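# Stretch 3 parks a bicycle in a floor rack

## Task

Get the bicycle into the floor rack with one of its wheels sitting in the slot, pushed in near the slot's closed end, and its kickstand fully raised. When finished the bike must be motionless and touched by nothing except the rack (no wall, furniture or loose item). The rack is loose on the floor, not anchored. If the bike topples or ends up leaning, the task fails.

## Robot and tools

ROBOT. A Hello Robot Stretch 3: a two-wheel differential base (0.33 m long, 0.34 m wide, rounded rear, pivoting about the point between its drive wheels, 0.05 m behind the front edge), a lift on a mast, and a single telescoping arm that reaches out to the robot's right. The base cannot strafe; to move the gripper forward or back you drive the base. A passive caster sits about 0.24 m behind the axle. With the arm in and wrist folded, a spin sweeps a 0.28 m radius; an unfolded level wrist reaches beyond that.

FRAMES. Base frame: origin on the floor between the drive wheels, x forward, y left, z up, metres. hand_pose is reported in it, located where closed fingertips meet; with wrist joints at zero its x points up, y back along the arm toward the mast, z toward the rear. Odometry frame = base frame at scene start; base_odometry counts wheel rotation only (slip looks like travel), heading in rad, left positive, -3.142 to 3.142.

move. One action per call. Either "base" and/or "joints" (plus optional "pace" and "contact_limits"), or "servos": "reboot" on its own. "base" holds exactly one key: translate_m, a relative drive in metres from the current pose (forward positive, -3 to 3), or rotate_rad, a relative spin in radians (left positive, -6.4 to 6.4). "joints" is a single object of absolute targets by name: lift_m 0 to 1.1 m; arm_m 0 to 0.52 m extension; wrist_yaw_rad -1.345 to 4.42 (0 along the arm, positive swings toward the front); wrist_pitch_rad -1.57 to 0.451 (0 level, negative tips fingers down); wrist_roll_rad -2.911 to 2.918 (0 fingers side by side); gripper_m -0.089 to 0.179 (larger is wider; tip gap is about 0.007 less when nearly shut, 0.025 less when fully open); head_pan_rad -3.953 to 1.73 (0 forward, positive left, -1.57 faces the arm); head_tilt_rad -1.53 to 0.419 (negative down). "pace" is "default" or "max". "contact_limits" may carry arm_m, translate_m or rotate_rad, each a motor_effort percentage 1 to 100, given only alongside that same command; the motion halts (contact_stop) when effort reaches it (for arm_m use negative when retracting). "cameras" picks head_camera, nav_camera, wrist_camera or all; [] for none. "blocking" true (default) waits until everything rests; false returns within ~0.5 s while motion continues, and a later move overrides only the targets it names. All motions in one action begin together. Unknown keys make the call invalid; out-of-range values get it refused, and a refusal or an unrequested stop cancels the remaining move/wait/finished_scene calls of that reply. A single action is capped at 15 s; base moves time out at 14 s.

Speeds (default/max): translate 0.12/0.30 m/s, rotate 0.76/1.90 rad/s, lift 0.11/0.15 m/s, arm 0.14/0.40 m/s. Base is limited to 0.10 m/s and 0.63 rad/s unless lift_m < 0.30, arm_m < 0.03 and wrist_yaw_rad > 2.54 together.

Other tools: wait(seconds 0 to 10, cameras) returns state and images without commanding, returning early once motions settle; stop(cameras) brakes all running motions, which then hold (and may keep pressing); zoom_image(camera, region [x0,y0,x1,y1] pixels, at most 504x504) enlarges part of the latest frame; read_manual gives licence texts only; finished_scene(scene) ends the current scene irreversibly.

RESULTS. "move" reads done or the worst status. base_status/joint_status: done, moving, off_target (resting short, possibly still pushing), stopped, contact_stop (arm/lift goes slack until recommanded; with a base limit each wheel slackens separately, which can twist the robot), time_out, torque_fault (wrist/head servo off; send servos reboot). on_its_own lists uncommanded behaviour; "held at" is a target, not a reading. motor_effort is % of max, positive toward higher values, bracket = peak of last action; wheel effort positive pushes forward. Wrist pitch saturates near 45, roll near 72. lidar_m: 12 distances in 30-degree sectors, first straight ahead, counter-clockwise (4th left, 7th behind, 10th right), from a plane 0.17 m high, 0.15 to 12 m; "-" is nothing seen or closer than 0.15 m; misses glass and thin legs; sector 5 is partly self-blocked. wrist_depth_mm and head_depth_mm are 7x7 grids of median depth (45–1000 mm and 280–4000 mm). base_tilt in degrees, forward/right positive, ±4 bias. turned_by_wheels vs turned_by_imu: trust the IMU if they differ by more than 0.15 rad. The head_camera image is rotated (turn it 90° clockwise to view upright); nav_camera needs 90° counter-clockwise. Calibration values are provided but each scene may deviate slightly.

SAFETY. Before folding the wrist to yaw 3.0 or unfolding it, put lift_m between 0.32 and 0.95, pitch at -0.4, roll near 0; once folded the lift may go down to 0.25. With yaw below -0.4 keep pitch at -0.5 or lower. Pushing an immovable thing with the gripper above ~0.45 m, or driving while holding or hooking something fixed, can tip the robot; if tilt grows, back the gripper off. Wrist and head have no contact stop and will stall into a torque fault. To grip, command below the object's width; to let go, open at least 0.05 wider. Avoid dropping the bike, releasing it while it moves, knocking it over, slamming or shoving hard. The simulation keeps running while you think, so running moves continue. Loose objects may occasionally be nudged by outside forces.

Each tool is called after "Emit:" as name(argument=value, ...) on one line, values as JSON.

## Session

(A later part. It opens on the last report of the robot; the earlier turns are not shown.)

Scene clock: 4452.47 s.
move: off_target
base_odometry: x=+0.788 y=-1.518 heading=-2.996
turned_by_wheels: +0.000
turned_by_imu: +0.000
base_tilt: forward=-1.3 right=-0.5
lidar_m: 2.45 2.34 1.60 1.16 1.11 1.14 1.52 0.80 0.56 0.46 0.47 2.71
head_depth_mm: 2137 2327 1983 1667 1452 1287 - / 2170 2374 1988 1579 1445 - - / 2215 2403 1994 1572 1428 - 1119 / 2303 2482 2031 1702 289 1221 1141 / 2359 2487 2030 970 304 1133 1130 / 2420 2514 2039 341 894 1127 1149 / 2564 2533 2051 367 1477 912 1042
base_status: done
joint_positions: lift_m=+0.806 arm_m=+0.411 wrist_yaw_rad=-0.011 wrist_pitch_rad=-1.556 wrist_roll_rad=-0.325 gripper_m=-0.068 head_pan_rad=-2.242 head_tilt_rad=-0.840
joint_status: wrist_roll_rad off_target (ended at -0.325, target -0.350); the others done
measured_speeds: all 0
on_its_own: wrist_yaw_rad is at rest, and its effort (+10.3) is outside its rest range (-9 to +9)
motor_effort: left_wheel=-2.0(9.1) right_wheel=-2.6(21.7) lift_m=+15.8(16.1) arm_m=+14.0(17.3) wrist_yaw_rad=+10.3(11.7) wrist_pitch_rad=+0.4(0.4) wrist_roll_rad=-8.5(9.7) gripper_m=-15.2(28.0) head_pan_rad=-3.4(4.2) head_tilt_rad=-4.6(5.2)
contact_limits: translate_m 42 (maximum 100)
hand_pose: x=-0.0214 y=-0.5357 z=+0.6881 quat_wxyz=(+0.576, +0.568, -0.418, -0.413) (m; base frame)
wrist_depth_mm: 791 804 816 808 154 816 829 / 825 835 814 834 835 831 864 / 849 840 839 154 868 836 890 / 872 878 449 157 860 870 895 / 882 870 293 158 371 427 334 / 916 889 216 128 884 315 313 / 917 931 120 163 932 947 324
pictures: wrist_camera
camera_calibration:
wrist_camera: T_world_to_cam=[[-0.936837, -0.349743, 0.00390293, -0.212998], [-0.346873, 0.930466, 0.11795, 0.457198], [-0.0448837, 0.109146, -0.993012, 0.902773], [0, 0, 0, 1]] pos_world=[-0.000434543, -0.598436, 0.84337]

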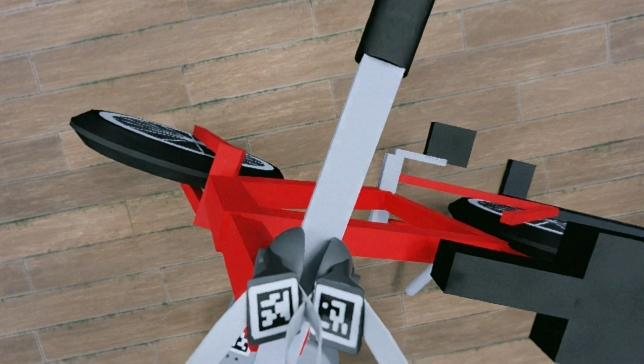

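Emit:
move(base={"translate_m": -0.05}, joints={"wrist_roll_rad": -0.37, "gripper_m": -0.073, "arm_m": 0.415}, contact_limits={"translate_m": 42}, cameras=["wrist_camera","head_camera"])

Emit:
zoom_image(camera="head_camera", region=[360, 20, 600, 240])

Scene clock: 4457.80 s.
move: off_target
base_odometry: x=+0.837 y=-1.511 heading=-2.996
turned_by_wheels: +0.000
turned_by_imu: +0.000
base_tilt: forward=-1.3 right=-0.5
lidar_m: 2.50 2.38 1.56 1.13 1.08 1.11 1.48 0.81 0.57 0.46 0.47 2.75
head_depth_mm: 2098 2285 1977 1665 1435 1287 - / 2144 2358 1989 1568 1453 - - / 2198 2375 1993 1533 1435 - 1117 / 2269 2482 1996 1690 289 1216 1137 / 2341 2470 2024 968 304 1226 1133 / 2402 2492 2019 341 908 1130 1148 / 2472 2524 2043 369 1475 896 1048
base_status: done
joint_positions: lift_m=+0.806 arm_m=+0.415 wrist_yaw_rad=-0.012 wrist_pitch_rad=-1.556 wrist_roll_rad=-0.342 gripper_m=-0.069 head_pan_rad=-2.242 head_tilt_rad=-0.840
joint_status: wrist_roll_rad off_target (ended at -0.342, target -0.370); the others done
measured_speeds: all 0
on_its_own: wrist_yaw_rad is at rest, and its effort (+10.1) is outside its rest range (-9 to +9)
motor_effort: left_wheel=+3.4(5.2) right_wheel=-10.1(19.4) lift_m=+16.4(17.4) arm_m=+11.3(23.6) wrist_yaw_rad=+10.1(11.6) wrist_pitch_rad=+0.1(0.4) wrist_roll_rad=-9.5(10.5) gripper_m=-16.1(55.1) head_pan_rad=-3.3(3.9) head_tilt_rad=-4.1(5.3)
contact_limits: translate_m 42 (maximum 100)
hand_pose: x=-0.0213 y=-0.5397 z=+0.6881 quat_wxyz=(+0.580, +0.571, -0.414, -0.408) (m; base frame)
wrist_depth_mm: 788 801 830 828 153 824 851 / 830 854 825 843 830 847 850 / 862 644 867 155 853 863 875 / 881 876 445 155 866 874 895 / 872 909 286 158 365 454 336 / 942 908 124 131 914 315 313 / 931 899 119 125 946 964 322
pictures: head_camera (sideways), wrist_camera
camera_calibration:
head_camera: T_world_to_cam=[[0.501518, 0.55686, -0.662108, 0.884678], [0.770381, -0.635708, 0.0488729, -0.0656914], [-0.393692, -0.534586, -0.747813, 0.936968], [0, 0, 0, 1]] pos_world=[-0.0241973, -0.0335123, 1.28964]
wrist_camera: T_world_to_cam=[[-0.93119, -0.364512, 0.00403805, -0.222297], [-0.361513, 0.924838, 0.118251, 0.45732], [-0.0468385, 0.108654, -0.992976, 0.902877], [0, 0, 0, 1]] pos_world=[0.000615681, -0.602078, 0.843354]

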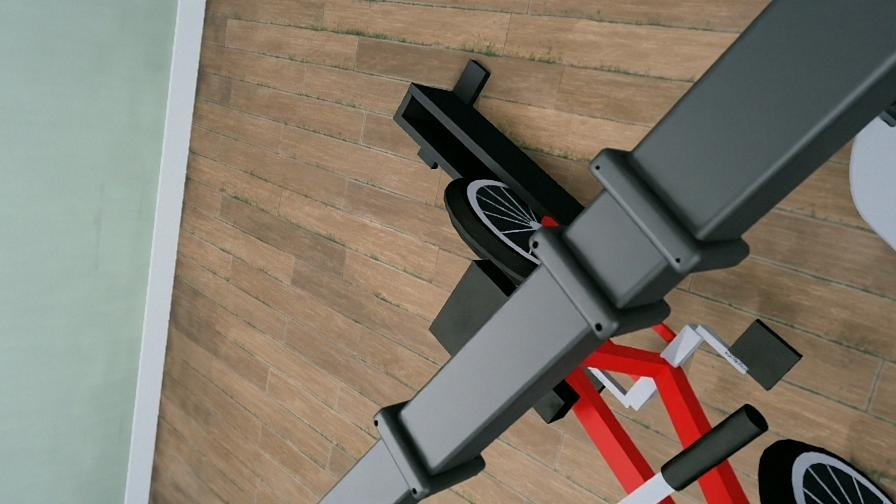

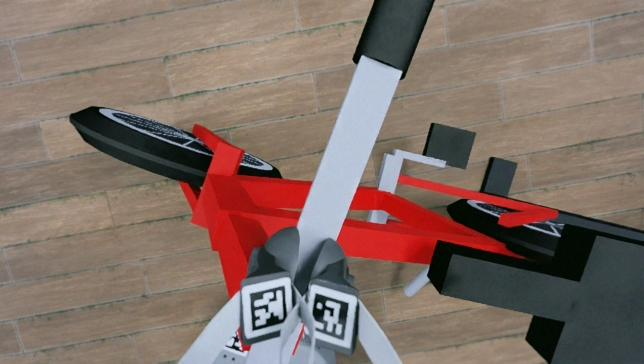

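Scaled by 2.100 from the camera's 896x504 image, which has a finer 1280x720 frame.

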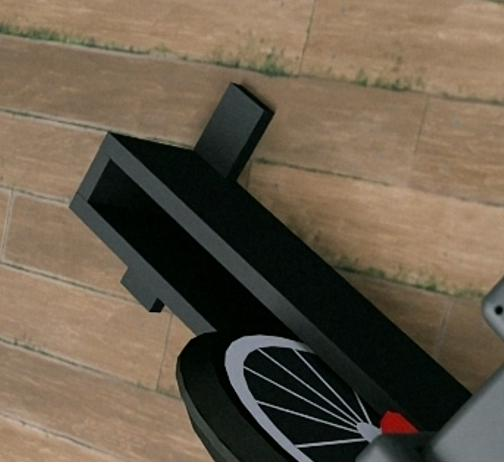

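Emit:
zoom_image(camera="wrist_camera", region=[380, 120, 644, 320])

Emit:
zoom_image(camera="wrist_camera", region=[60, 80, 300, 260])

Scaled by 1.909.

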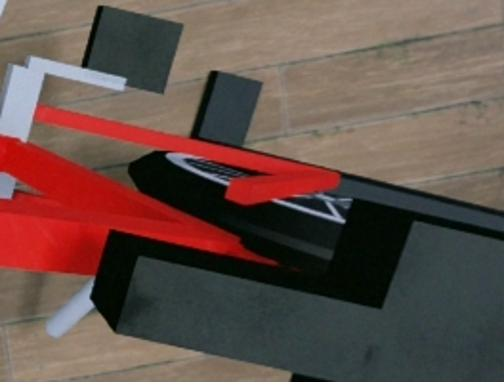

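Scaled by 2.100.

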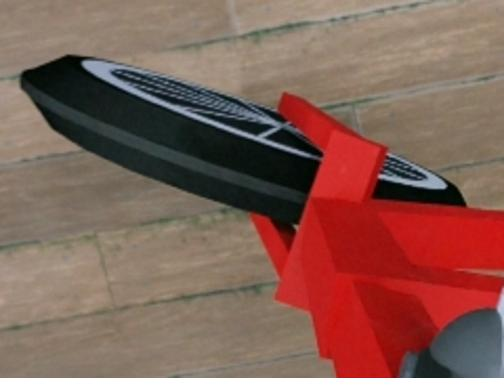

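Emit:
move(base={"translate_m": -0.05}, joints={"wrist_roll_rad": -0.45, "gripper_m": -0.074, "arm_m": 0.406}, contact_limits={"translate_m": 42}, cameras=["wrist_camera","head_camera"])

Emit:
zoom_image(camera="head_camera", region=[360, 20, 600, 240])

Scene clock: 4475.83 s.
move: off_target
base_odometry: x=+0.886 y=-1.503 heading=-2.995
turned_by_wheels: +0.000
turned_by_imu: +0.000
base_tilt: forward=-1.4 right=-0.5
lidar_m: 2.55 2.43 1.50 1.10 1.06 1.08 1.45 0.82 0.57 0.46 0.47 2.77
head_depth_mm: 2048 2274 1979 1668 1441 1289 - / 2099 2323 1991 1570 1449 - - / 2183 2385 1996 1531 1460 - 1122 / 2239 2403 2013 1694 294 1220 1151 / 2305 2504 2023 969 304 1223 1128 / 2362 2531 2061 341 901 1083 1146 / 2408 2581 2054 370 1493 908 1052
base_status: done
joint_positions: lift_m=+0.806 arm_m=+0.406 wrist_yaw_rad=-0.015 wrist_pitch_rad=-1.556 wrist_roll_rad=-0.417 gripper_m=-0.070 head_pan_rad=-2.242 head_tilt_rad=-0.840
joint_status: wrist_roll_rad off_target (ended at -0.417, target -0.450); the others done
measured_speeds: all 0
on_its_own: wrist_yaw_rad is at rest, and its effort (+12.4) is outside its rest range (-9 to +9)
motor_effort: left_wheel=+2.7(3.6) right_wheel=-9.9(15.9) lift_m=+18.3(18.8) arm_m=-11.1(17.4) wrist_yaw_rad=+12.4(14.4) wrist_pitch_rad=+0.2(0.3) wrist_roll_rad=-11.1(12.8) gripper_m=-16.4(51.6) head_pan_rad=-3.3(4.1) head_tilt_rad=-4.6(5.3)
contact_limits: translate_m 42 (maximum 100)
hand_pose: x=-0.0213 y=-0.5306 z=+0.6881 quat_wxyz=(+0.594, +0.585, -0.393, -0.388) (m; base frame)
wrist_depth_mm: 828 809 821 835 147 823 829 / 850 845 852 833 834 843 829 / 857 518 833 153 844 835 896 / 854 851 441 155 883 872 886 / 886 885 276 157 366 551 888 / 874 928 125 129 929 317 315 / 937 911 120 124 894 931 321
pictures: head_camera (sideways), wrist_camera
camera_calibration:
head_camera: T_world_to_cam=[[0.501518, 0.55686, -0.662108, 0.884678], [0.770381, -0.635708, 0.0488729, -0.0656914], [-0.393692, -0.534586, -0.747813, 0.936968], [0, 0, 0, 1]] pos_world=[-0.0241973, -0.0335123, 1.28964]
wrist_camera: T_world_to_cam=[[-0.902639, -0.430371, 0.00491173, -0.253885], [-0.4268, 0.896507, 0.118815, 0.432163], [-0.0555381, 0.105151, -0.992904, 0.899806], [0, 0, 0, 1]] pos_world=[0.00525499, -0.591318, 0.843321]

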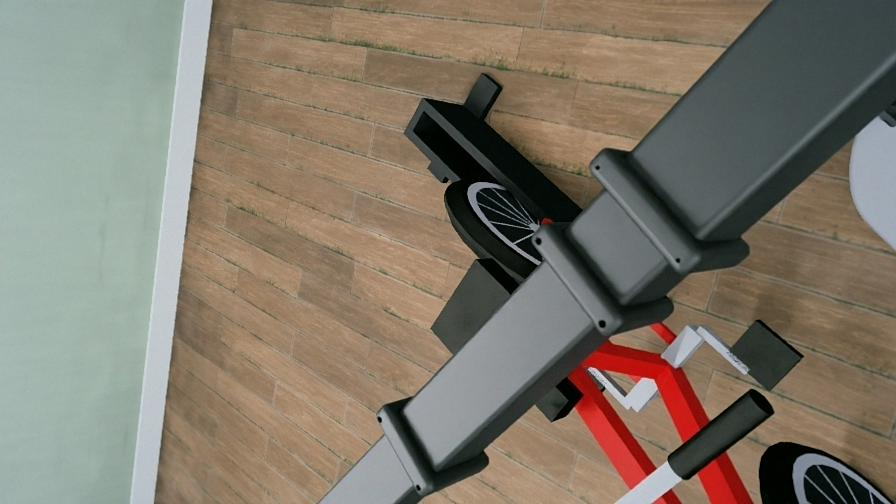

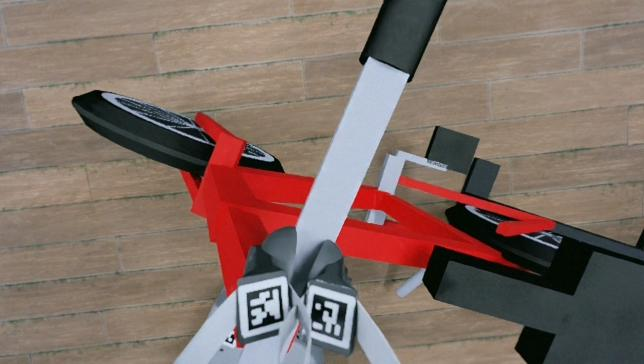

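Scaled by 2.100 from the camera's 896x504 image, which has a finer 1280x720 frame.

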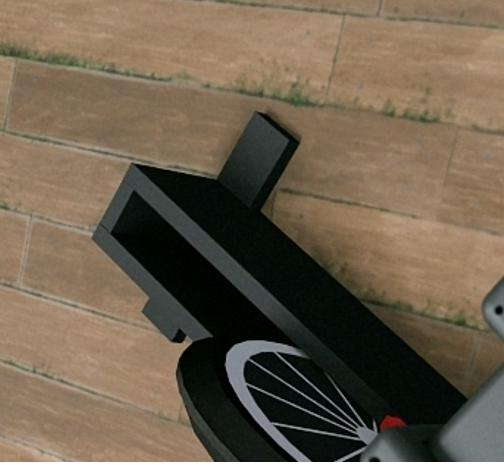

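Emit:
move(base={"translate_m": -0.06}, joints={"wrist_roll_rad": -0.47, "gripper_m": -0.073, "arm_m": 0.412}, contact_limits={"translate_m": 42}, cameras=["head_camera"])

Emit:
move(base={"translate_m": -0.05}, joints={"wrist_roll_rad": -0.48, "gripper_m": -0.074, "arm_m": 0.418}, contact_limits={"translate_m": 42}, cameras=["wrist_camera","head_camera"])

Emit:
zoom_image(camera="head_camera", region=[360, 20, 600, 240])

Scene clock: 4481.17 s.
move: off_target
base_odometry: x=+0.946 y=-1.495 heading=-2.995
turned_by_wheels: +0.001
turned_by_imu: +0.000
base_tilt: forward=-1.3 right=-0.4
lidar_m: 2.59 2.48 1.49 1.07 1.03 1.05 1.40 0.83 0.57 0.46 0.47 2.80
head_depth_mm: 2000 2240 1990 1669 1434 1285 - / 2081 2281 1993 1643 1445 - - / 2102 2356 1987 1518 1451 - 1127 / 2175 2379 2003 1691 290 1226 1142 / 2274 2403 2025 972 305 1241 1145 / 2299 2510 2027 341 911 1104 1148 / 2368 2554 2048 367 1470 898 1060
base_status: done
joint_positions: lift_m=+0.806 arm_m=+0.412 wrist_yaw_rad=-0.017 wrist_pitch_rad=-1.556 wrist_roll_rad=-0.436 gripper_m=-0.069 head_pan_rad=-2.242 head_tilt_rad=-0.840
joint_status: wrist_roll_rad off_target (ended at -0.436, target -0.470); the others done
measured_speeds: all 0
on_its_own: wrist_yaw_rad is at rest, and its effort (+15.0) is outside its rest range (-9 to +9)
motor_effort: left_wheel=+4.8(6.2) right_wheel=-15.1(22.8) lift_m=+19.5(20.1) arm_m=+9.0(18.9) wrist_yaw_rad=+15.0(15.9) wrist_pitch_rad=+0.1(0.3) wrist_roll_rad=-11.6(13.3) gripper_m=-16.5(41.6) head_pan_rad=-3.4(3.9) head_tilt_rad=-4.9(5.4)
contact_limits: translate_m 42 (maximum 100)
hand_pose: x=-0.0212 y=-0.5367 z=+0.6881 quat_wxyz=(+0.597, +0.589, -0.388, -0.383) (m; base frame)
wrist_depth_mm: 825 821 818 838 148 827 860 / 837 847 851 843 847 822 843 / 870 496 838 841 858 867 881 / 842 864 418 155 654 875 880 / 871 879 264 157 377 572 877 / 911 912 126 129 841 319 314 / 960 913 121 125 957 948 325
pictures: head_camera (sideways)
camera_calibration:
head_camera: T_world_to_cam=[[0.501518, 0.55686, -0.662108, 0.884678], [0.77038, -0.635709, 0.0488729, -0.0656914], [-0.393693, -0.534586, -0.747813, 0.936968], [0, 0, 0, 1]] pos_world=[-0.0241973, -0.0335123, 1.28964]

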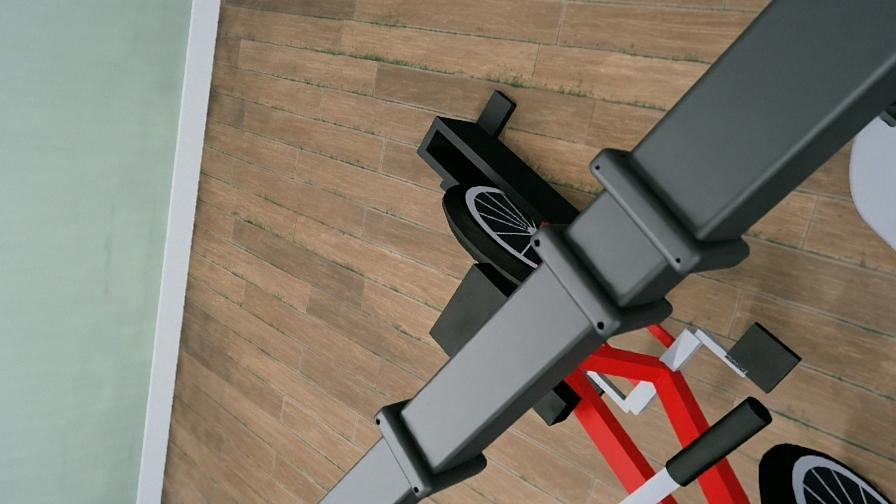

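Scene clock: 4482.73 s.
move: off_target
base_odometry: x=+0.995 y=-1.487 heading=-2.995
turned_by_wheels: +0.000
turned_by_imu: +0.000
base_tilt: forward=-1.3 right=-0.5
lidar_m: 2.64 2.52 1.46 1.04 1.00 1.02 1.37 0.84 0.58 0.47 0.48 2.83
head_depth_mm: 1972 2206 1986 1681 1450 1289 - / 2004 2272 1993 1668 1450 - - / 2095 2321 2017 1521 1446 - 1121 / 2138 2353 2027 1706 289 1223 1141 / 2190 2440 2037 968 304 1246 1153 / 2270 2452 2032 341 914 1118 1150 / 2352 2550 2028 359 1483 913 1068
base_status: done
joint_positions: lift_m=+0.806 arm_m=+0.418 wrist_yaw_rad=-0.017 wrist_pitch_rad=-1.556 wrist_roll_rad=-0.445 gripper_m=-0.070 head_pan_rad=-2.242 head_tilt_rad=-0.840
joint_status: wrist_roll_rad off_target (ended at -0.445, target -0.480); the others done
measured_speeds: all 0
on_its_own: wrist_yaw_rad is at rest, and its effort (+14.8) is outside its rest range (-9 to +9)
motor_effort: left_wheel=+4.2(6.4) right_wheel=-12.5(23.5) lift_m=+20.5(20.7) arm_m=+13.0(23.7) wrist_yaw_rad=+14.8(16.2) wrist_pitch_rad=+0.0(0.3) wrist_roll_rad=-11.4(13.3) gripper_m=-15.8(54.9) head_pan_rad=-3.5(3.9) head_tilt_rad=-4.5(5.5)
contact_limits: translate_m 42 (maximum 100)
hand_pose: x=-0.0212 y=-0.5427 z=+0.6881 quat_wxyz=(+0.599, +0.590, -0.385, -0.380) (m; base frame)
wrist_depth_mm: 814 836 827 786 148 861 840 / 831 816 824 826 821 831 862 / 848 502 821 829 876 867 857 / 840 854 413 155 660 870 915 / 892 891 266 158 371 626 904 / 896 926 125 129 804 315 313 / 953 916 121 125 932 361 322
pictures: head_camera (sideways), wrist_camera
camera_calibration:
head_camera: T_world_to_cam=[[0.501518, 0.55686, -0.662108, 0.884678], [0.770381, -0.635708, 0.0488729, -0.0656914], [-0.393692, -0.534586, -0.747813, 0.936968], [0, 0, 0, 1]] pos_world=[-0.0241973, -0.0335123, 1.28964]
wrist_camera: T_world_to_cam=[[-0.89108, -0.453817, 0.00521755, -0.271689], [-0.45004, 0.885032, 0.119088, 0.436049], [-0.0586618, 0.103769, -0.99287, 0.900234], [0, 0, 0, 1]] pos_world=[0.00695257, -0.602631, 0.843305]

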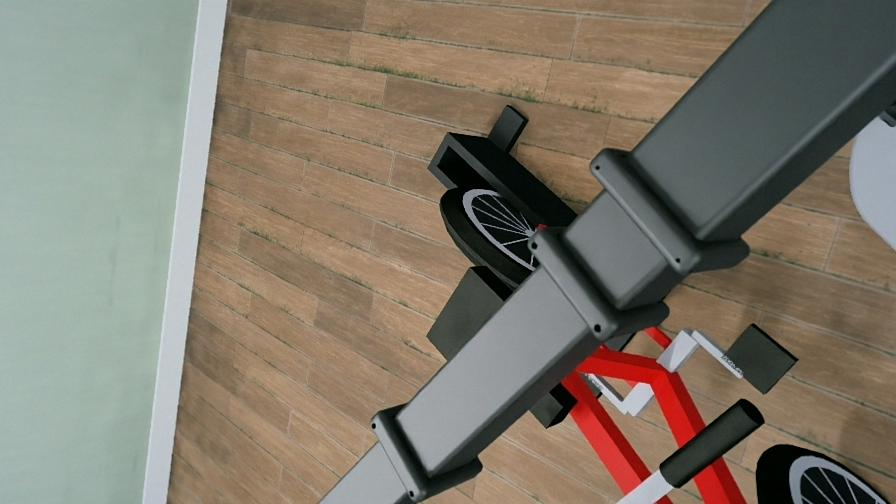

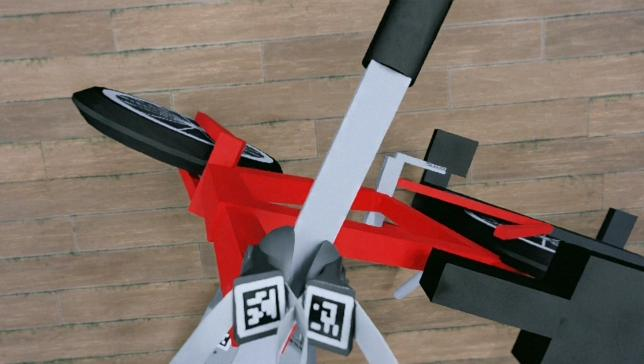

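Scaled by 2.100 from the camera's 896x504 image, which has a finer 1280x720 frame.

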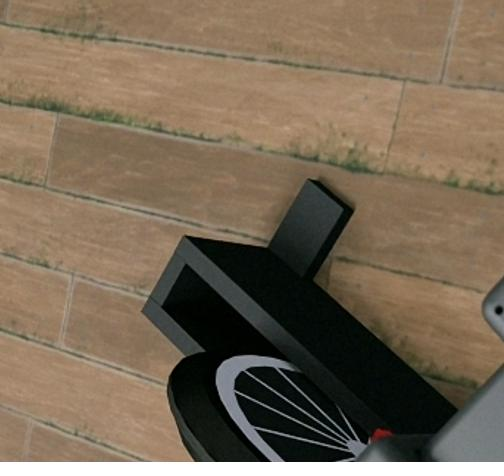

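Emit:
move(base={"translate_m": -0.05}, joints={"wrist_roll_rad": -0.48, "gripper_m": -0.073, "arm_m": 0.424}, contact_limits={"translate_m": 42}, cameras=[])

Emit:
move(base={"translate_m": -0.04}, joints={"gripper_m": -0.074, "arm_m": 0.428}, contact_limits={"translate_m": 35}, cameras=["wrist_camera","head_camera"])

Emit:
zoom_image(camera="head_camera", region=[360, 20, 600, 240])

Scene clock: 4490.57 s.
move: off_target
base_odometry: x=+1.045 y=-1.480 heading=-2.994
turned_by_wheels: +0.001
turned_by_imu: +0.001
base_tilt: forward=-1.3 right=-0.5
lidar_m: 2.68 2.56 1.43 1.02 0.97 1.00 1.33 0.86 0.58 0.47 0.48 2.86
head_depth_mm: 1922 2200 1975 1666 1437 1286 - / 1988 2214 1995 1683 1461 - - / 2045 2288 2005 1554 1458 - 1117 / 2111 2315 2020 1685 293 1218 1141 / 2137 2400 2037 973 304 1242 1145 / 2216 2441 2036 341 906 1111 1152 / 2298 2519 2044 359 1478 945 1079
base_status: done
joint_positions: lift_m=+0.806 arm_m=+0.424 wrist_yaw_rad=-0.018 wrist_pitch_rad=-1.556 wrist_roll_rad=-0.446 gripper_m=-0.069 head_pan_rad=-2.242 head_tilt_rad=-0.840
joint_status: wrist_roll_rad off_target (ended at -0.446, target -0.480); the others done
measured_speeds: all 0
on_its_own: wrist_yaw_rad is at rest, and its effort (+16.4) is outside its rest range (-9 to +9)
motor_effort: left_wheel=+7.1(8.3) right_wheel=-18.4(26.0) lift_m=+21.6(22.0) arm_m=+13.4(22.8) wrist_yaw_rad=+16.4(16.4) wrist_pitch_rad=+0.2(0.4) wrist_roll_rad=-11.2(12.6) gripper_m=-16.9(40.6) head_pan_rad=-3.2(4.0) head_tilt_rad=-5.0(5.5)
contact_limits: translate_m 42 (maximum 100)
hand_pose: x=-0.0212 y=-0.5487 z=+0.6881 quat_wxyz=(+0.599, +0.591, -0.385, -0.380) (m; base frame)
wrist_depth_mm: 804 816 819 832 150 830 833 / 834 812 840 839 833 855 837 / 857 579 860 155 851 855 860 / 888 873 433 155 647 880 887 / 877 904 265 159 372 637 890 / 891 884 126 135 833 315 314 / 944 932 121 126 914 359 324
pictures: none
No camera images: "cameras" was empty.

Scene clock: 4492.00 s.
move: done
base_odometry: x=+1.084 y=-1.474 heading=-2.993
turned_by_wheels: +0.000
turned_by_imu: +0.000
base_tilt: forward=-1.3 right=-0.5
lidar_m: 2.71 2.59 1.40 0.99 0.95 0.97 1.30 0.87 0.59 0.47 0.48 2.88
head_depth_mm: 1894 2173 1971 1678 1439 1292 - / 1937 2251 1990 1676 1440 - - / 1996 2252 2006 1674 1457 - 1116 / 2072 2339 2007 1684 294 1220 1142 / 2135 2356 2024 969 299 1241 1141 / 2195 2429 2020 342 911 1115 1149 / 2252 2488 2048 361 1478 995 1077
base_status: done
joint_positions: lift_m=+0.806 arm_m=+0.428 wrist_yaw_rad=-0.017 wrist_pitch_rad=-1.556 wrist_roll_rad=-0.446 gripper_m=-0.070 head_pan_rad=-2.242 head_tilt_rad=-0.840
joint_status: all done
measured_speeds: all 0
on_its_own: wrist_yaw_rad is at rest, and its effort (+15.2) is outside its rest range (-9 to +9)
motor_effort: left_wheel=+4.7(7.8) right_wheel=-14.5(27.2) lift_m=+21.3(22.1) arm_m=+14.1(21.3) wrist_yaw_rad=+15.2(17.2) wrist_pitch_rad=+0.2(0.4) wrist_roll_rad=-11.0(11.7) gripper_m=-16.0(54.3) head_pan_rad=-3.3(4.1) head_tilt_rad=-4.8(5.3)
contact_limits: translate_m 35 (maximum 100)
hand_pose: x=-0.0212 y=-0.5527 z=+0.6881 quat_wxyz=(+0.599, +0.591, -0.384, -0.380) (m; base frame)
wrist_depth_mm: 818 800 822 834 149 811 829 / 811 823 820 826 826 841 834 / 870 490 847 841 856 854 889 / 858 863 429 155 645 877 874 / 900 877 277 157 364 576 880 / 891 900 126 130 900 317 318 / 935 922 121 125 948 895 323
pictures: head_camera (sideways), wrist_camera
camera_calibration:
head_camera: T_world_to_cam=[[0.501518, 0.55686, -0.662108, 0.884678], [0.77038, -0.635709, 0.0488729, -0.0656914], [-0.393693, -0.534586, -0.747813, 0.936968], [0, 0, 0, 1]] pos_world=[-0.0241973, -0.0335123, 1.28964]
wrist_camera: T_world_to_cam=[[-0.890499, -0.454954, 0.0052613, -0.276884], [-0.451168, 0.884465, 0.119038, 0.444608], [-0.0588104, 0.10363, -0.992876, 0.901196], [0, 0, 0, 1]] pos_world=[0.00702791, -0.6126, 0.843307]

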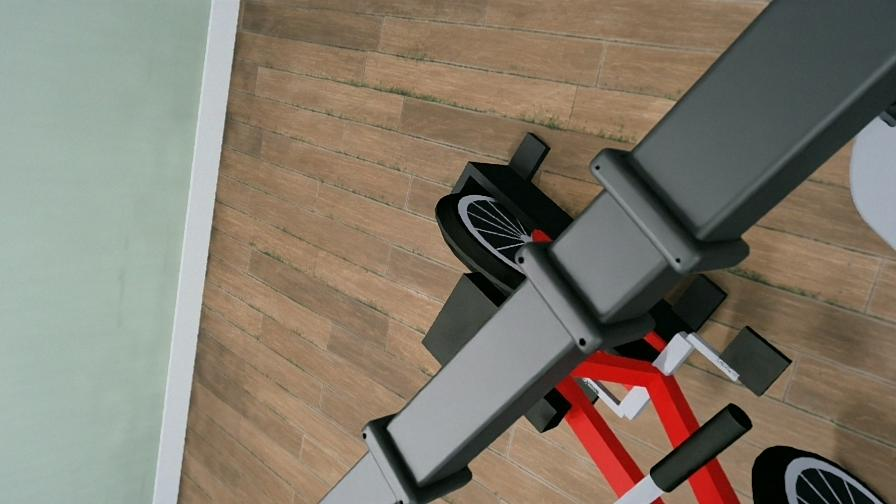

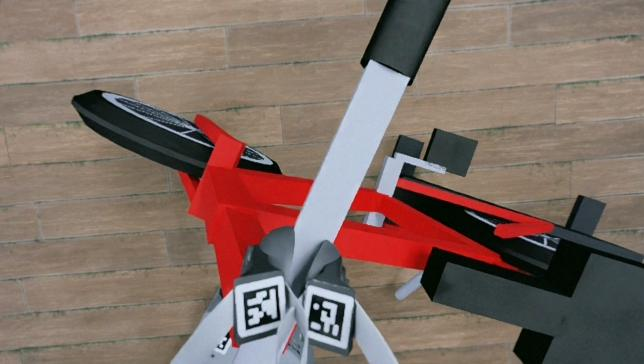

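Scaled by 2.100 from the camera's 896x504 image, which has a finer 1280x720 frame.

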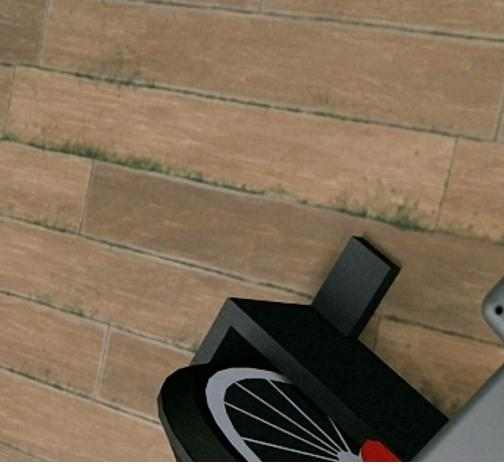

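Emit:
move(base={"translate_m": -0.025}, joints={"gripper_m": -0.073, "arm_m": 0.43}, contact_limits={"translate_m": 32}, cameras=["head_camera"])

Emit:
zoom_image(camera="head_camera", region=[360, 20, 600, 240])

Scene clock: 4497.60 s.
move: done
base_odometry: x=+1.109 y=-1.470 heading=-2.993
turned_by_wheels: +0.000
turned_by_imu: +0.000
base_tilt: forward=-1.4 right=-0.5
lidar_m: 2.74 2.61 1.38 0.98 0.94 0.96 1.29 0.88 0.59 0.47 0.48 2.89
head_depth_mm: 1885 2154 1957 1666 1450 1295 - / 1941 2201 1975 1674 1444 - - / 1971 2248 2003 1684 1469 - 1122 / 2054 2317 2028 1693 294 1221 1144 / 2105 2349 2019 971 299 1244 1150 / 2180 2416 2023 341 931 1120 1154 / 2237 2468 2057 361 1476 942 1089
base_status: done
joint_positions: lift_m=+0.806 arm_m=+0.430 wrist_yaw_rad=-0.016 wrist_pitch_rad=-1.556 wrist_roll_rad=-0.447 gripper_m=-0.069 head_pan_rad=-2.242 head_tilt_rad=-0.840
joint_status: all done
measured_speeds: all 0
on_its_own: wrist_yaw_rad is at rest, and its effort (+13.8) is outside its rest range (-9 to +9)
motor_effort: left_wheel=+1.6(8.0) right_wheel=-8.3(26.4) lift_m=+23.4(23.6) arm_m=+16.3(23.4) wrist_yaw_rad=+13.8(15.7) wrist_pitch_rad=+0.0(0.3) wrist_roll_rad=-11.1(11.5) gripper_m=-15.6(45.3) head_pan_rad=-3.5(4.0) head_tilt_rad=-5.2(5.4)
contact_limits: translate_m 32 (maximum 100)
hand_pose: x=-0.0212 y=-0.5547 z=+0.6881 quat_wxyz=(+0.600, +0.591, -0.384, -0.379) (m; base frame)
wrist_depth_mm: 803 813 818 844 148 830 839 / 820 816 835 826 836 850 836 / 845 491 842 838 877 847 855 / 897 875 437 155 641 883 907 / 865 893 280 157 366 566 866 / 904 932 124 129 930 314 320 / 950 912 121 124 923 941 323
pictures: head_camera (sideways)
camera_calibration:
head_camera: T_world_to_cam=[[0.501518, 0.55686, -0.662108, 0.884678], [0.770381, -0.635708, 0.0488729, -0.0656914], [-0.393692, -0.534586, -0.747813, 0.936968], [0, 0, 0, 1]] pos_world=[-0.0241973, -0.0335123, 1.28964]

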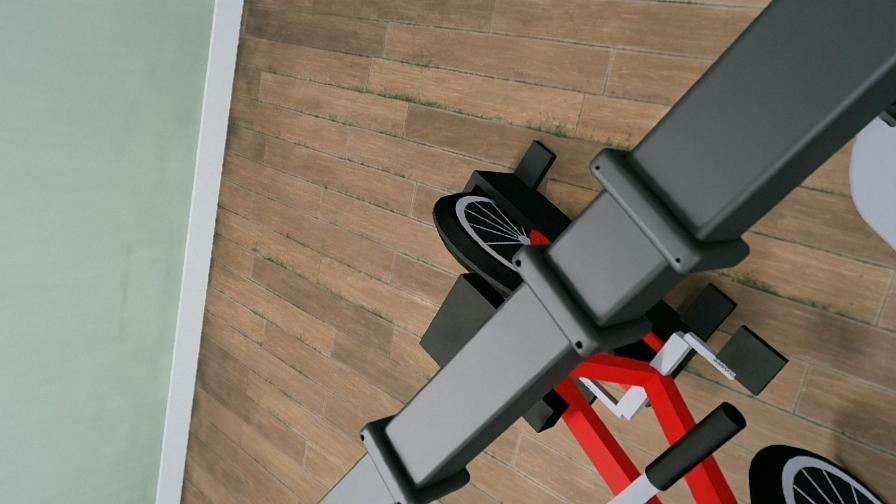

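Scaled by 2.100 from the camera's 896x504 image, which has a finer 1280x720 frame.

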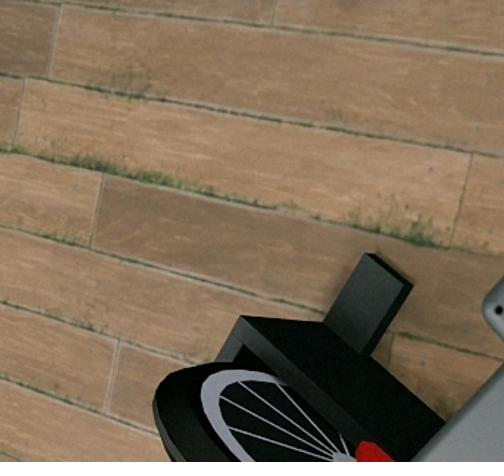

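Emit:
move(joints={"arm_m": 0.38, "gripper_m": -0.07, "wrist_roll_rad": -0.4}, contact_limits={"arm_m": 22}, cameras=["wrist_camera","head_camera"])

Scene clock: 4505.90 s.
move: done
base_odometry: x=+1.109 y=-1.470 heading=-2.993
turned_by_wheels: +0.000
turned_by_imu: +0.000
base_tilt: forward=-1.3 right=-0.5
lidar_m: 2.74 2.61 1.37 0.98 0.94 0.96 1.29 0.87 0.60 0.47 0.48 2.90
head_depth_mm: 1902 2151 1972 1671 1440 1290 - / 1927 2231 1976 1677 1451 - - / 1988 2279 2000 1681 1483 - 1116 / 2048 2312 2009 1690 289 1223 1145 / 2110 2355 2005 968 304 1227 1149 / 2168 2427 2041 341 908 1094 1152 / 2233 2463 2046 370 1471 950 1086
base_status: not commanded
joint_positions: lift_m=+0.806 arm_m=+0.380 wrist_yaw_rad=-0.009 wrist_pitch_rad=-1.503 wrist_roll_rad=-0.382 gripper_m=-0.069 head_pan_rad=-2.242 head_tilt_rad=-0.840
joint_status: all done
measured_speeds: all 0
on_its_own: wrist_pitch_rad is at rest, and its effort (-9.6) is outside its rest range (-8 to +12)
motor_effort: left_wheel=+0.8(1.7) right_wheel=-2.0(8.7) lift_m=+16.2(24.1) arm_m=-18.2(26.7) wrist_yaw_rad=+8.2(14.5) wrist_pitch_rad=-9.6(10.1) wrist_roll_rad=-5.8(9.5) gripper_m=-15.2(16.1) head_pan_rad=-3.3(3.8) head_tilt_rad=-4.5(5.3)
contact_limits: arm_m 22 (drawing in: default 34, maximum 55; extending or still: default 43, maximum 70); translate_m 32 (maximum 100)
hand_pose: x=-0.0215 y=-0.5184 z=+0.6875 quat_wxyz=(+0.604, +0.564, -0.411, -0.385) (m; base frame)
wrist_depth_mm: 805 810 821 827 865 839 871 / 822 836 859 852 874 849 880 / 838 825 848 152 864 879 900 / 828 839 434 154 664 913 897 / 879 902 296 156 364 455 338 / 873 852 225 127 916 317 321 / 886 876 120 163 907 932 327
pictures: head_camera (sideways), wrist_camera
camera_calibration:
head_camera: T_world_to_cam=[[0.501518, 0.55686, -0.662108, 0.884678], [0.77038, -0.635709, 0.0488729, -0.0656914], [-0.393692, -0.534586, -0.747813, 0.936968], [0, 0, 0, 1]] pos_world=[-0.0241973, -0.0335123, 1.28964]
wrist_camera: T_world_to_cam=[[-0.914644, -0.40339, 0.0265172, -0.249947], [-0.400836, 0.913463, 0.0701142, 0.46397], [-0.0525059, 0.0535005, -0.997186, 0.874062], [0, 0, 0, 1]] pos_world=[0.00325734, -0.571408, 0.8457]

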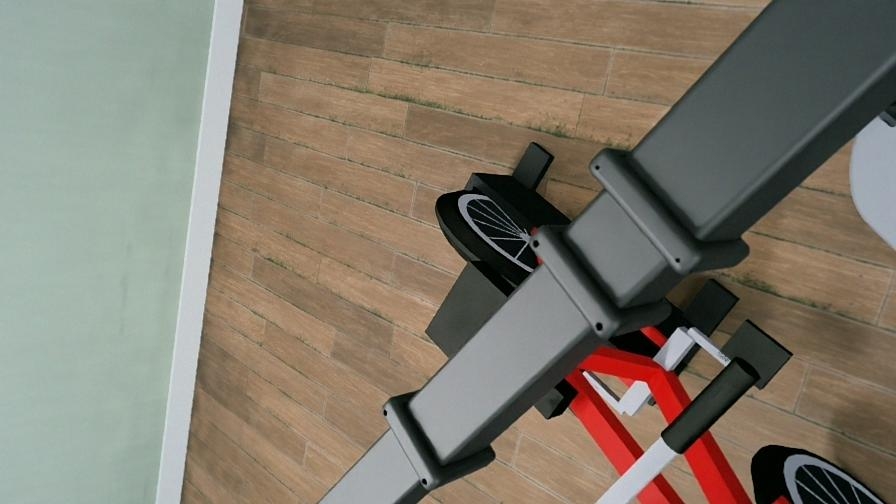

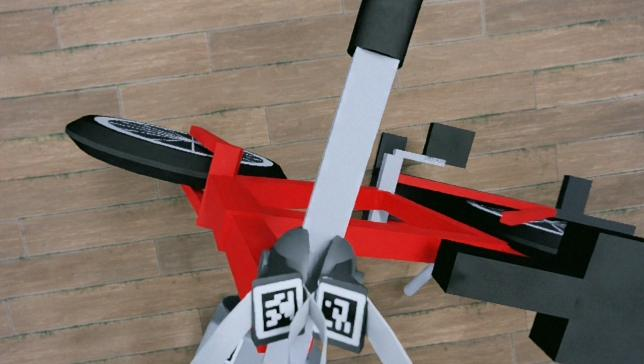

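Emit:
move(joints={"arm_m": 0.392, "lift_m": 0.802}, cameras=[])

Emit:
move(joints={"gripper_m": -0.04}, cameras=["wrist_camera"])

Scene clock: 4510.10 s.
move: contact_stop
base_odometry: x=+1.109 y=-1.470 heading=-2.993
turned_by_wheels: +0.000
turned_by_imu: +0.000
base_tilt: forward=-1.4 right=-0.5
lidar_m: 2.74 2.61 1.37 0.98 0.94 0.96 1.28 0.87 0.59 0.47 0.48 2.89
head_depth_mm: 1870 2136 1986 1683 1436 1289 - / 1933 2216 1997 1675 1443 - - / 2007 2237 1988 1672 1478 - 1126 / 2041 2313 2012 1702 288 1221 1141 / 2107 2346 2011 967 302 1237 1143 / 2172 2402 2031 341 913 1094 1152 / 2232 2453 2051 369 1474 970 1095
base_status: not commanded
joint_positions: lift_m=+0.807 arm_m=+0.392 wrist_yaw_rad=-0.009 wrist_pitch_rad=-1.535 wrist_roll_rad=-0.382 gripper_m=-0.069 head_pan_rad=-2.242 head_tilt_rad=-0.840
joint_status: lift_m contact_stop (moved +0.001 of -0.004); the others done
measured_speeds: all 0
on_its_own: lift_m is slack since a contact_stop (your +0.802 is given up)
motor_effort: left_wheel=+1.1(1.7) right_wheel=-2.3(2.3) lift_m=+25.7(27.0) arm_m=+14.7(17.7) wrist_yaw_rad=+7.7(9.1) wrist_pitch_rad=-3.6(9.8) wrist_roll_rad=-6.3(6.6) gripper_m=-15.0(16.1) head_pan_rad=-3.4(3.8) head_tilt_rad=-4.3(5.1)
contact_limits: translate_m 32 (maximum 100)
hand_pose: x=-0.0214 y=-0.5221 z=+0.6890 quat_wxyz=(+0.594, +0.573, -0.405, -0.392) (m; base frame)
wrist_depth_mm: 817 829 819 820 840 839 843 / 839 848 830 857 865 866 867 / 841 852 825 150 834 842 867 / 861 846 432 152 657 890 912 / 878 891 298 155 370 409 325 / 892 918 125 128 920 315 318 / 889 899 120 163 959 938 323
pictures: none
No camera images: "cameras" was empty.

not run: a stop that you did not command came earlier in this reply.

Emit:
move(joints={"gripper_m": -0.045}, cameras=[])

Emit:
move(joints={"gripper_m": -0.02}, cameras=["wrist_camera"])

Scene clock: 4513.07 s.
move: done
base_odometry: x=+1.109 y=-1.470 heading=-2.993
turned_by_wheels: +0.000
turned_by_imu: +0.000
base_tilt: forward=-1.4 right=-0.4
lidar_m: 2.74 2.61 1.38 0.98 0.94 0.96 1.28 0.87 0.59 0.47 0.48 2.89
head_depth_mm: 1868 2139 1975 1668 1445 1286 - / 1942 2195 2006 1667 1442 - - / 1980 2242 1994 1671 1473 - 1122 / 2040 2316 2003 1702 288 1234 1136 / 2094 2340 2028 965 302 1245 1148 / 2164 2436 2039 339 913 1094 1148 / 2245 2464 2072 369 1481 966 1090
base_status: not commanded
joint_positions: lift_m=+0.808 arm_m=+0.392 wrist_yaw_rad=-0.007 wrist_pitch_rad=-1.535 wrist_roll_rad=-0.384 gripper_m=-0.045 head_pan_rad=-2.242 head_tilt_rad=-0.840
joint_status: all done
measured_speeds: all 0
on_its_own: lift_m is slack since a contact_stop (your +0.802 is given up)
motor_effort: left_wheel=+1.1(1.6) right_wheel=-2.1(2.2) lift_m=+25.4(26.8) arm_m=+14.4(15.4) wrist_yaw_rad=+7.5(8.5) wrist_pitch_rad=-3.7(3.9) wrist_roll_rad=-5.4(6.2) gripper_m=-9.0(67.5) head_pan_rad=-3.1(3.9) head_tilt_rad=-4.8(5.4)
contact_limits: translate_m 32 (maximum 100)
hand_pose: x=-0.0215 y=-0.5220 z=+0.6895 quat_wxyz=(+0.595, +0.574, -0.404, -0.391) (m; base frame)
wrist_depth_mm: 808 834 828 843 841 832 850 / 823 830 839 833 857 857 869 / 864 841 842 151 814 869 881 / 849 859 439 153 662 878 872 / 852 909 295 156 368 418 326 / 919 912 124 129 890 319 320 / 899 921 121 127 928 940 325
pictures: none
No camera images: "cameras" was empty.

Scene clock: 4513.83 s.
move: done
base_odometry: x=+1.109 y=-1.470 heading=-2.993
turned_by_wheels: +0.000
turned_by_imu: +0.000
base_tilt: forward=-1.3 right=-0.4
lidar_m: 2.75 2.62 1.38 0.98 0.94 0.96 1.28 0.87 0.59 0.47 0.48 2.89
head_depth_mm: 1878 2136 1986 1664 1439 1288 - / 1932 2206 1995 1675 1447 - - / 2001 2257 1985 1673 1490 - 1116 / 2051 2312 2016 1685 289 1237 1146 / 2102 2350 2024 966 301 1239 1147 / 2176 2400 2041 337 911 1102 1146 / 2246 2454 2062 363 1476 969 1094
base_status: not commanded
joint_positions: lift_m=+0.809 arm_m=+0.392 wrist_yaw_rad=-0.007 wrist_pitch_rad=-1.537 wrist_roll_rad=-0.384 gripper_m=-0.020 head_pan_rad=-2.242 head_tilt_rad=-0.840
joint_status: all done
measured_speeds: translate_m=+0.000 rotate_rad=+0.000 lift_m=+0.001 arm_m=+0.000 wrist_yaw_rad=+0.000 wrist_pitch_rad=+0.000 wrist_roll_rad=+0.000 head_pan_rad=+0.000 head_tilt_rad=+0.000
on_its_own: lift_m is slack since a contact_stop (your +0.802 is given up)
motor_effort: left_wheel=+1.0(1.5) right_wheel=-2.1(2.3) lift_m=+25.1(26.1) arm_m=+14.2(15.4) wrist_yaw_rad=+6.4(8.2) wrist_pitch_rad=-3.7(4.0) wrist_roll_rad=-5.3(5.5) gripper_m=-6.6(69.5) head_pan_rad=-3.8(3.9) head_tilt_rad=-4.0(5.1)
contact_limits: translate_m 32 (maximum 100)
hand_pose: x=-0.0215 y=-0.5217 z=+0.6911 quat_wxyz=(+0.595, +0.575, -0.404, -0.391) (m; base frame)
wrist_depth_mm: 825 834 843 825 849 844 861 / 810 838 841 856 852 858 866 / 849 687 847 152 846 857 876 / 853 857 441 155 672 885 878 / 862 896 313 159 374 413 326 / 876 884 127 142 903 319 323 / 928 904 122 166 923 946 329
pictures: wrist_camera
camera_calibration:
wrist_camera: T_world_to_cam=[[-0.913028, -0.407702, 0.0126003, -0.243913], [-0.404488, 0.908952, 0.100974, 0.442974], [-0.0526203, 0.0870954, -0.994809, 0.89376], [0, 0, 0, 1]] pos_world=[0.00350783, -0.579928, 0.847466]

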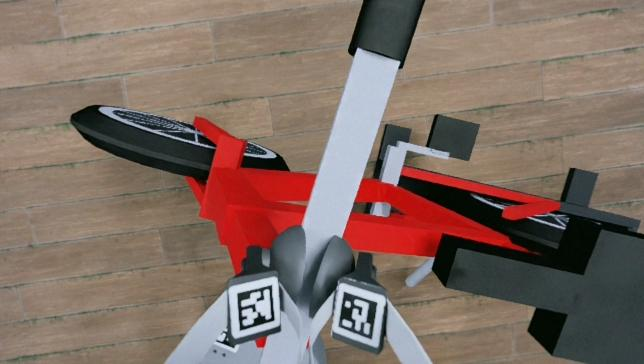

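Emit:
move(joints={"gripper_m": 0.1}, cameras=["wrist_camera", "head_camera"])

Scene clock: 4517.47 s.
move: done
base_odometry: x=+1.109 y=-1.470 heading=-2.993
turned_by_wheels: +0.000
turned_by_imu: +0.000
base_tilt: forward=-1.4 right=-0.5
lidar_m: 2.74 2.62 1.37 0.98 0.94 0.96 1.28 0.87 0.59 0.47 0.48 2.89
head_depth_mm: 1870 2158 1973 1669 1434 1288 - / 1940 2218 1971 1664 1443 - - / 1991 2244 2005 1680 1475 - 1123 / 2031 2306 2014 1693 289 1242 1144 / 2097 2345 2010 968 301 1226 1148 / 2166 2427 2024 337 916 1084 1151 / 2221 2464 2032 362 1474 933 1084
base_status: not commanded
joint_positions: lift_m=+0.809 arm_m=+0.392 wrist_yaw_rad=-0.002 wrist_pitch_rad=-1.548 wrist_roll_rad=-0.395 gripper_m=+0.100 head_pan_rad=-2.242 head_tilt_rad=-0.840
joint_status: all done
measured_speeds: all 0
on_its_own: lift_m is slack since a contact_stop (your +0.802 is given up)
motor_effort: left_wheel=+0.9(1.4) right_wheel=-1.8(2.3) lift_m=+26.2(26.9) arm_m=+12.3(13.8) wrist_yaw_rad=+2.2(8.1) wrist_pitch_rad=-1.2(6.0) wrist_roll_rad=-1.9(5.6) gripper_m=+0.7(81.3) head_pan_rad=-3.5(4.1) head_tilt_rad=-4.5(5.4)
contact_limits: translate_m 32 (maximum 100)
hand_pose: x=-0.0215 y=-0.5187 z=+0.6915 quat_wxyz=(+0.594, +0.581, -0.397, -0.389) (m; base frame)
wrist_depth_mm: 810 822 818 839 145 834 840 / 817 837 825 839 860 862 830 / 843 509 858 152 661 919 880 / 867 851 384 154 662 883 903 / 870 876 253 159 359 397 322 / 893 122 182 191 143 318 319 / 925 121 765 909 926 120 330
pictures: head_camera (sideways), wrist_camera
camera_calibration:
head_camera: T_world_to_cam=[[0.50152, 0.556858, -0.662108, 0.884678], [0.770378, -0.635712, 0.0488729, -0.0656914], [-0.393695, -0.534584, -0.747813, 0.936968], [0, 0, 0, 1]] pos_world=[-0.0241974, -0.0335122, 1.28964]
wrist_camera: T_world_to_cam=[[-0.906671, -0.421763, 0.00796375, -0.24671], [-0.418333, 0.901408, 0.111632, 0.428608], [-0.0542606, 0.0978816, -0.993718, 0.898658], [0, 0, 0, 1]] pos_world=[0.00437798, -0.578366, 0.847131]

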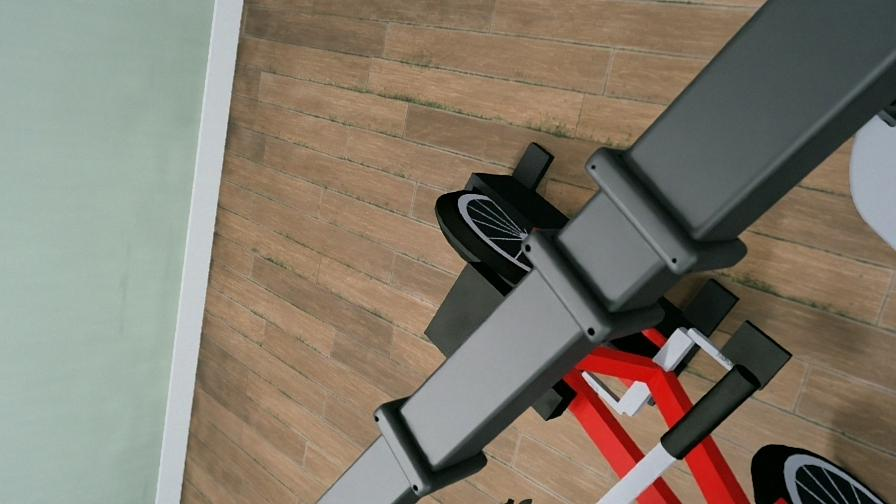

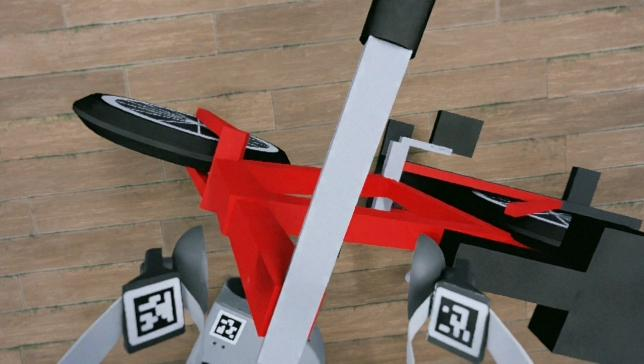

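Emit:
move(joints={"lift_m": 0.98, "wrist_roll_rad": 0}, cameras=["wrist_camera", "nav_camera"])

Scene clock: 4521.47 s.
move: done
base_odometry: x=+1.109 y=-1.470 heading=-2.993
turned_by_wheels: +0.000
turned_by_imu: +0.000
base_tilt: forward=-1.3 right=-0.5
lidar_m: 2.75 2.62 1.37 0.98 0.94 0.96 1.28 0.87 0.59 0.47 0.48 2.89
head_depth_mm: 1863 2135 - - - 1251 1134 / 1943 2138 - - - 1270 1138 / 1970 2219 - - 1424 1271 1141 / 2026 - - - 1300 1262 1142 / 2116 - - 948 1170 1239 1150 / 2139 - - 1707 1026 1081 1151 / 2174 - 2057 1713 1480 934 1081
base_status: not commanded
joint_positions: lift_m=+0.980 arm_m=+0.392 wrist_yaw_rad=-0.002 wrist_pitch_rad=-1.549 wrist_roll_rad=-0.005 gripper_m=+0.100 head_pan_rad=-2.242 head_tilt_rad=-0.840
joint_status: all done
measured_speeds: all 0
motor_effort: left_wheel=+0.4(1.9) right_wheel=-2.0(2.3) lift_m=+33.7(40.4) arm_m=+10.2(12.0) wrist_yaw_rad=+1.3(2.8) wrist_pitch_rad=-1.2(1.5) wrist_roll_rad=+1.5(2.5) gripper_m=+0.8(1.0) head_pan_rad=-3.3(3.9) head_tilt_rad=-4.7(5.2)
contact_limits: translate_m 32 (maximum 100)
hand_pose: x=-0.0216 y=-0.5184 z=+0.8620 quat_wxyz=(+0.506, +0.495, -0.504, -0.494) (m; base frame)
wrist_depth_mm: 972 - 995 956 - 1000 - / - - - - - - - / - - - - - 469 - / - - 622 517 544 491 - / - - - 867 - - - / - 122 - 947 143 - - / - 122 - 935 944 - -
pictures: nav_camera (sideways), wrist_camera
camera_calibration:
nav_camera: T_world_to_cam=[[-0.461832, -0.588077, 0.663985, -0.817472], [-0.806438, 0.590077, -0.038296, 0.107325], [-0.369282, -0.55315, -0.746764, 0.930142], [0, 0, 0, 1]] pos_world=[0.0525009, -0.0295583, 1.2415]
wrist_camera: T_world_to_cam=[[-0.998915, -0.0465661, -0.000137148, -0.048517], [-0.0462977, 0.992834, 0.110167, 0.465987], [-0.00499389, 0.110054, -0.993913, 1.07563], [0, 0, 0, 1]] pos_world=[-0.0215187, -0.583285, 1.01774]

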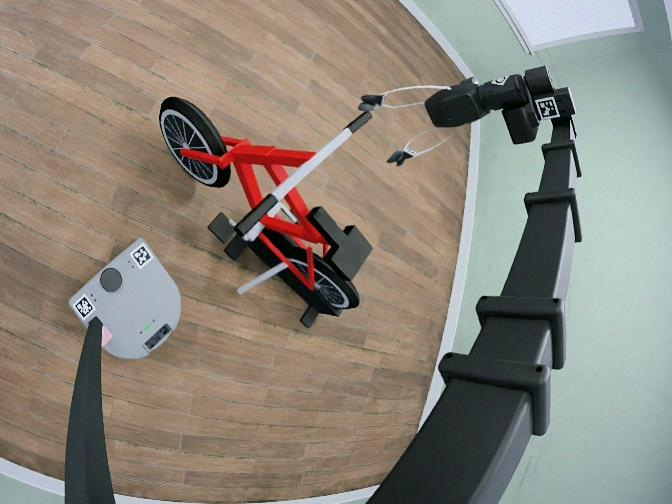

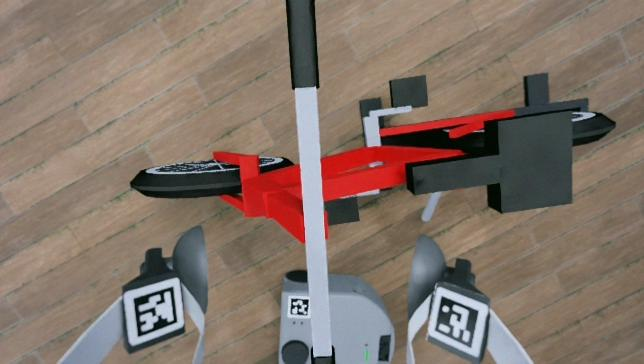

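Emit:
move(joints={"arm_m": 0.03, "head_pan_rad": -2.3, "head_tilt_rad": -0.95, "gripper_m": -0.05}, cameras=["head_camera", "nav_camera"])

Scene clock: 4527.80 s.
move: done
base_odometry: x=+1.109 y=-1.470 heading=-2.993
turned_by_wheels: +0.000
turned_by_imu: +0.000
base_tilt: forward=-1.4 right=-0.5
lidar_m: 2.74 2.61 1.38 0.98 0.94 0.96 1.28 0.88 0.59 0.47 0.48 2.89
head_depth_mm: 1962 2133 - - 1325 1225 1112 / 1986 - - - 1348 1230 1009 / 1997 - - - 1388 1228 980 / 2015 - - 1300 1354 1239 983 / 2053 - - - 1289 1236 1123 / - - - - 1121 - 1133 / - - - - - - 1123
base_status: not commanded
joint_positions: lift_m=+0.980 arm_m=+0.030 wrist_yaw_rad=+0.000 wrist_pitch_rad=-1.550 wrist_roll_rad=-0.004 gripper_m=-0.049 head_pan_rad=-2.292 head_tilt_rad=-0.938
joint_status: all done
measured_speeds: all 0
motor_effort: left_wheel=+0.9(1.5) right_wheel=-2.0(2.3) lift_m=+31.5(33.1) arm_m=-15.0(26.0) wrist_yaw_rad=+1.8(2.4) wrist_pitch_rad=-1.1(1.4) wrist_roll_rad=+1.2(1.7) gripper_m=-15.3(90.7) head_pan_rad=-3.7(6.7) head_tilt_rad=-5.8(7.9)
contact_limits: translate_m 32 (maximum 100)
hand_pose: x=-0.0216 y=-0.1561 z=+0.8620 quat_wxyz=(+0.506, +0.496, -0.504, -0.494) (m; base frame)
wrist_depth_mm: 954 971 774 847 - - - / - - - - - - - / 972 - - - - - - / - - - 880 - - - / - - - 886 - - - / - - - 128 - - - / - - 120 529 - - -
pictures: head_camera (sideways), nav_camera (sideways)
camera_calibration:
head_camera: T_world_to_cam=[[0.569124, 0.577287, -0.585523, 0.784481], [0.734671, -0.676807, 0.0468073, -0.0627782], [-0.369265, -0.456806, -0.809303, 1.01677], [0, 0, 0, 1]] pos_world=[-0.0248868, -0.0308915, 1.28515]
nav_camera: T_world_to_cam=[[-0.531161, -0.610583, 0.587415, -0.717283], [-0.773458, 0.632455, -0.0419882, 0.111925], [-0.345877, -0.476643, -0.808196, 1.00988], [0, 0, 0, 1]] pos_world=[0.0548699, -0.0273966, 1.24222]

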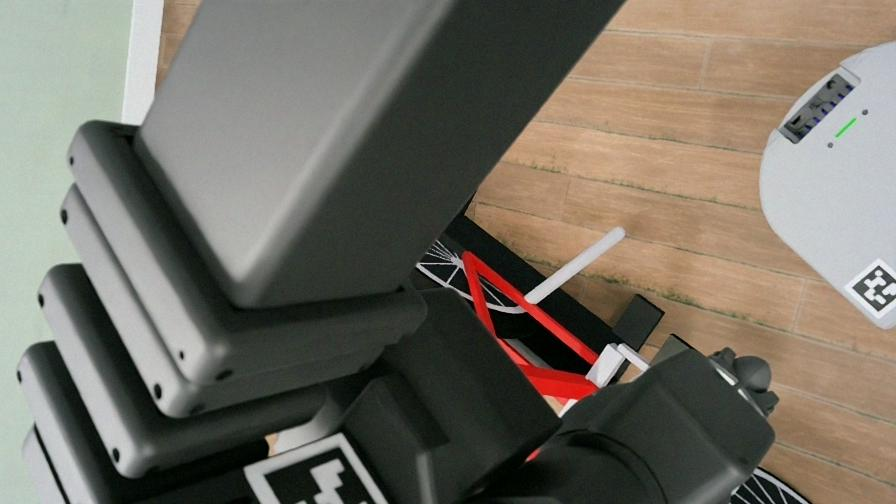

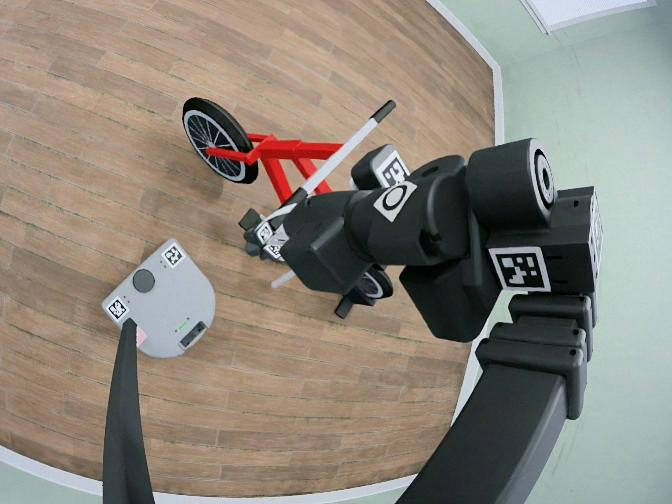

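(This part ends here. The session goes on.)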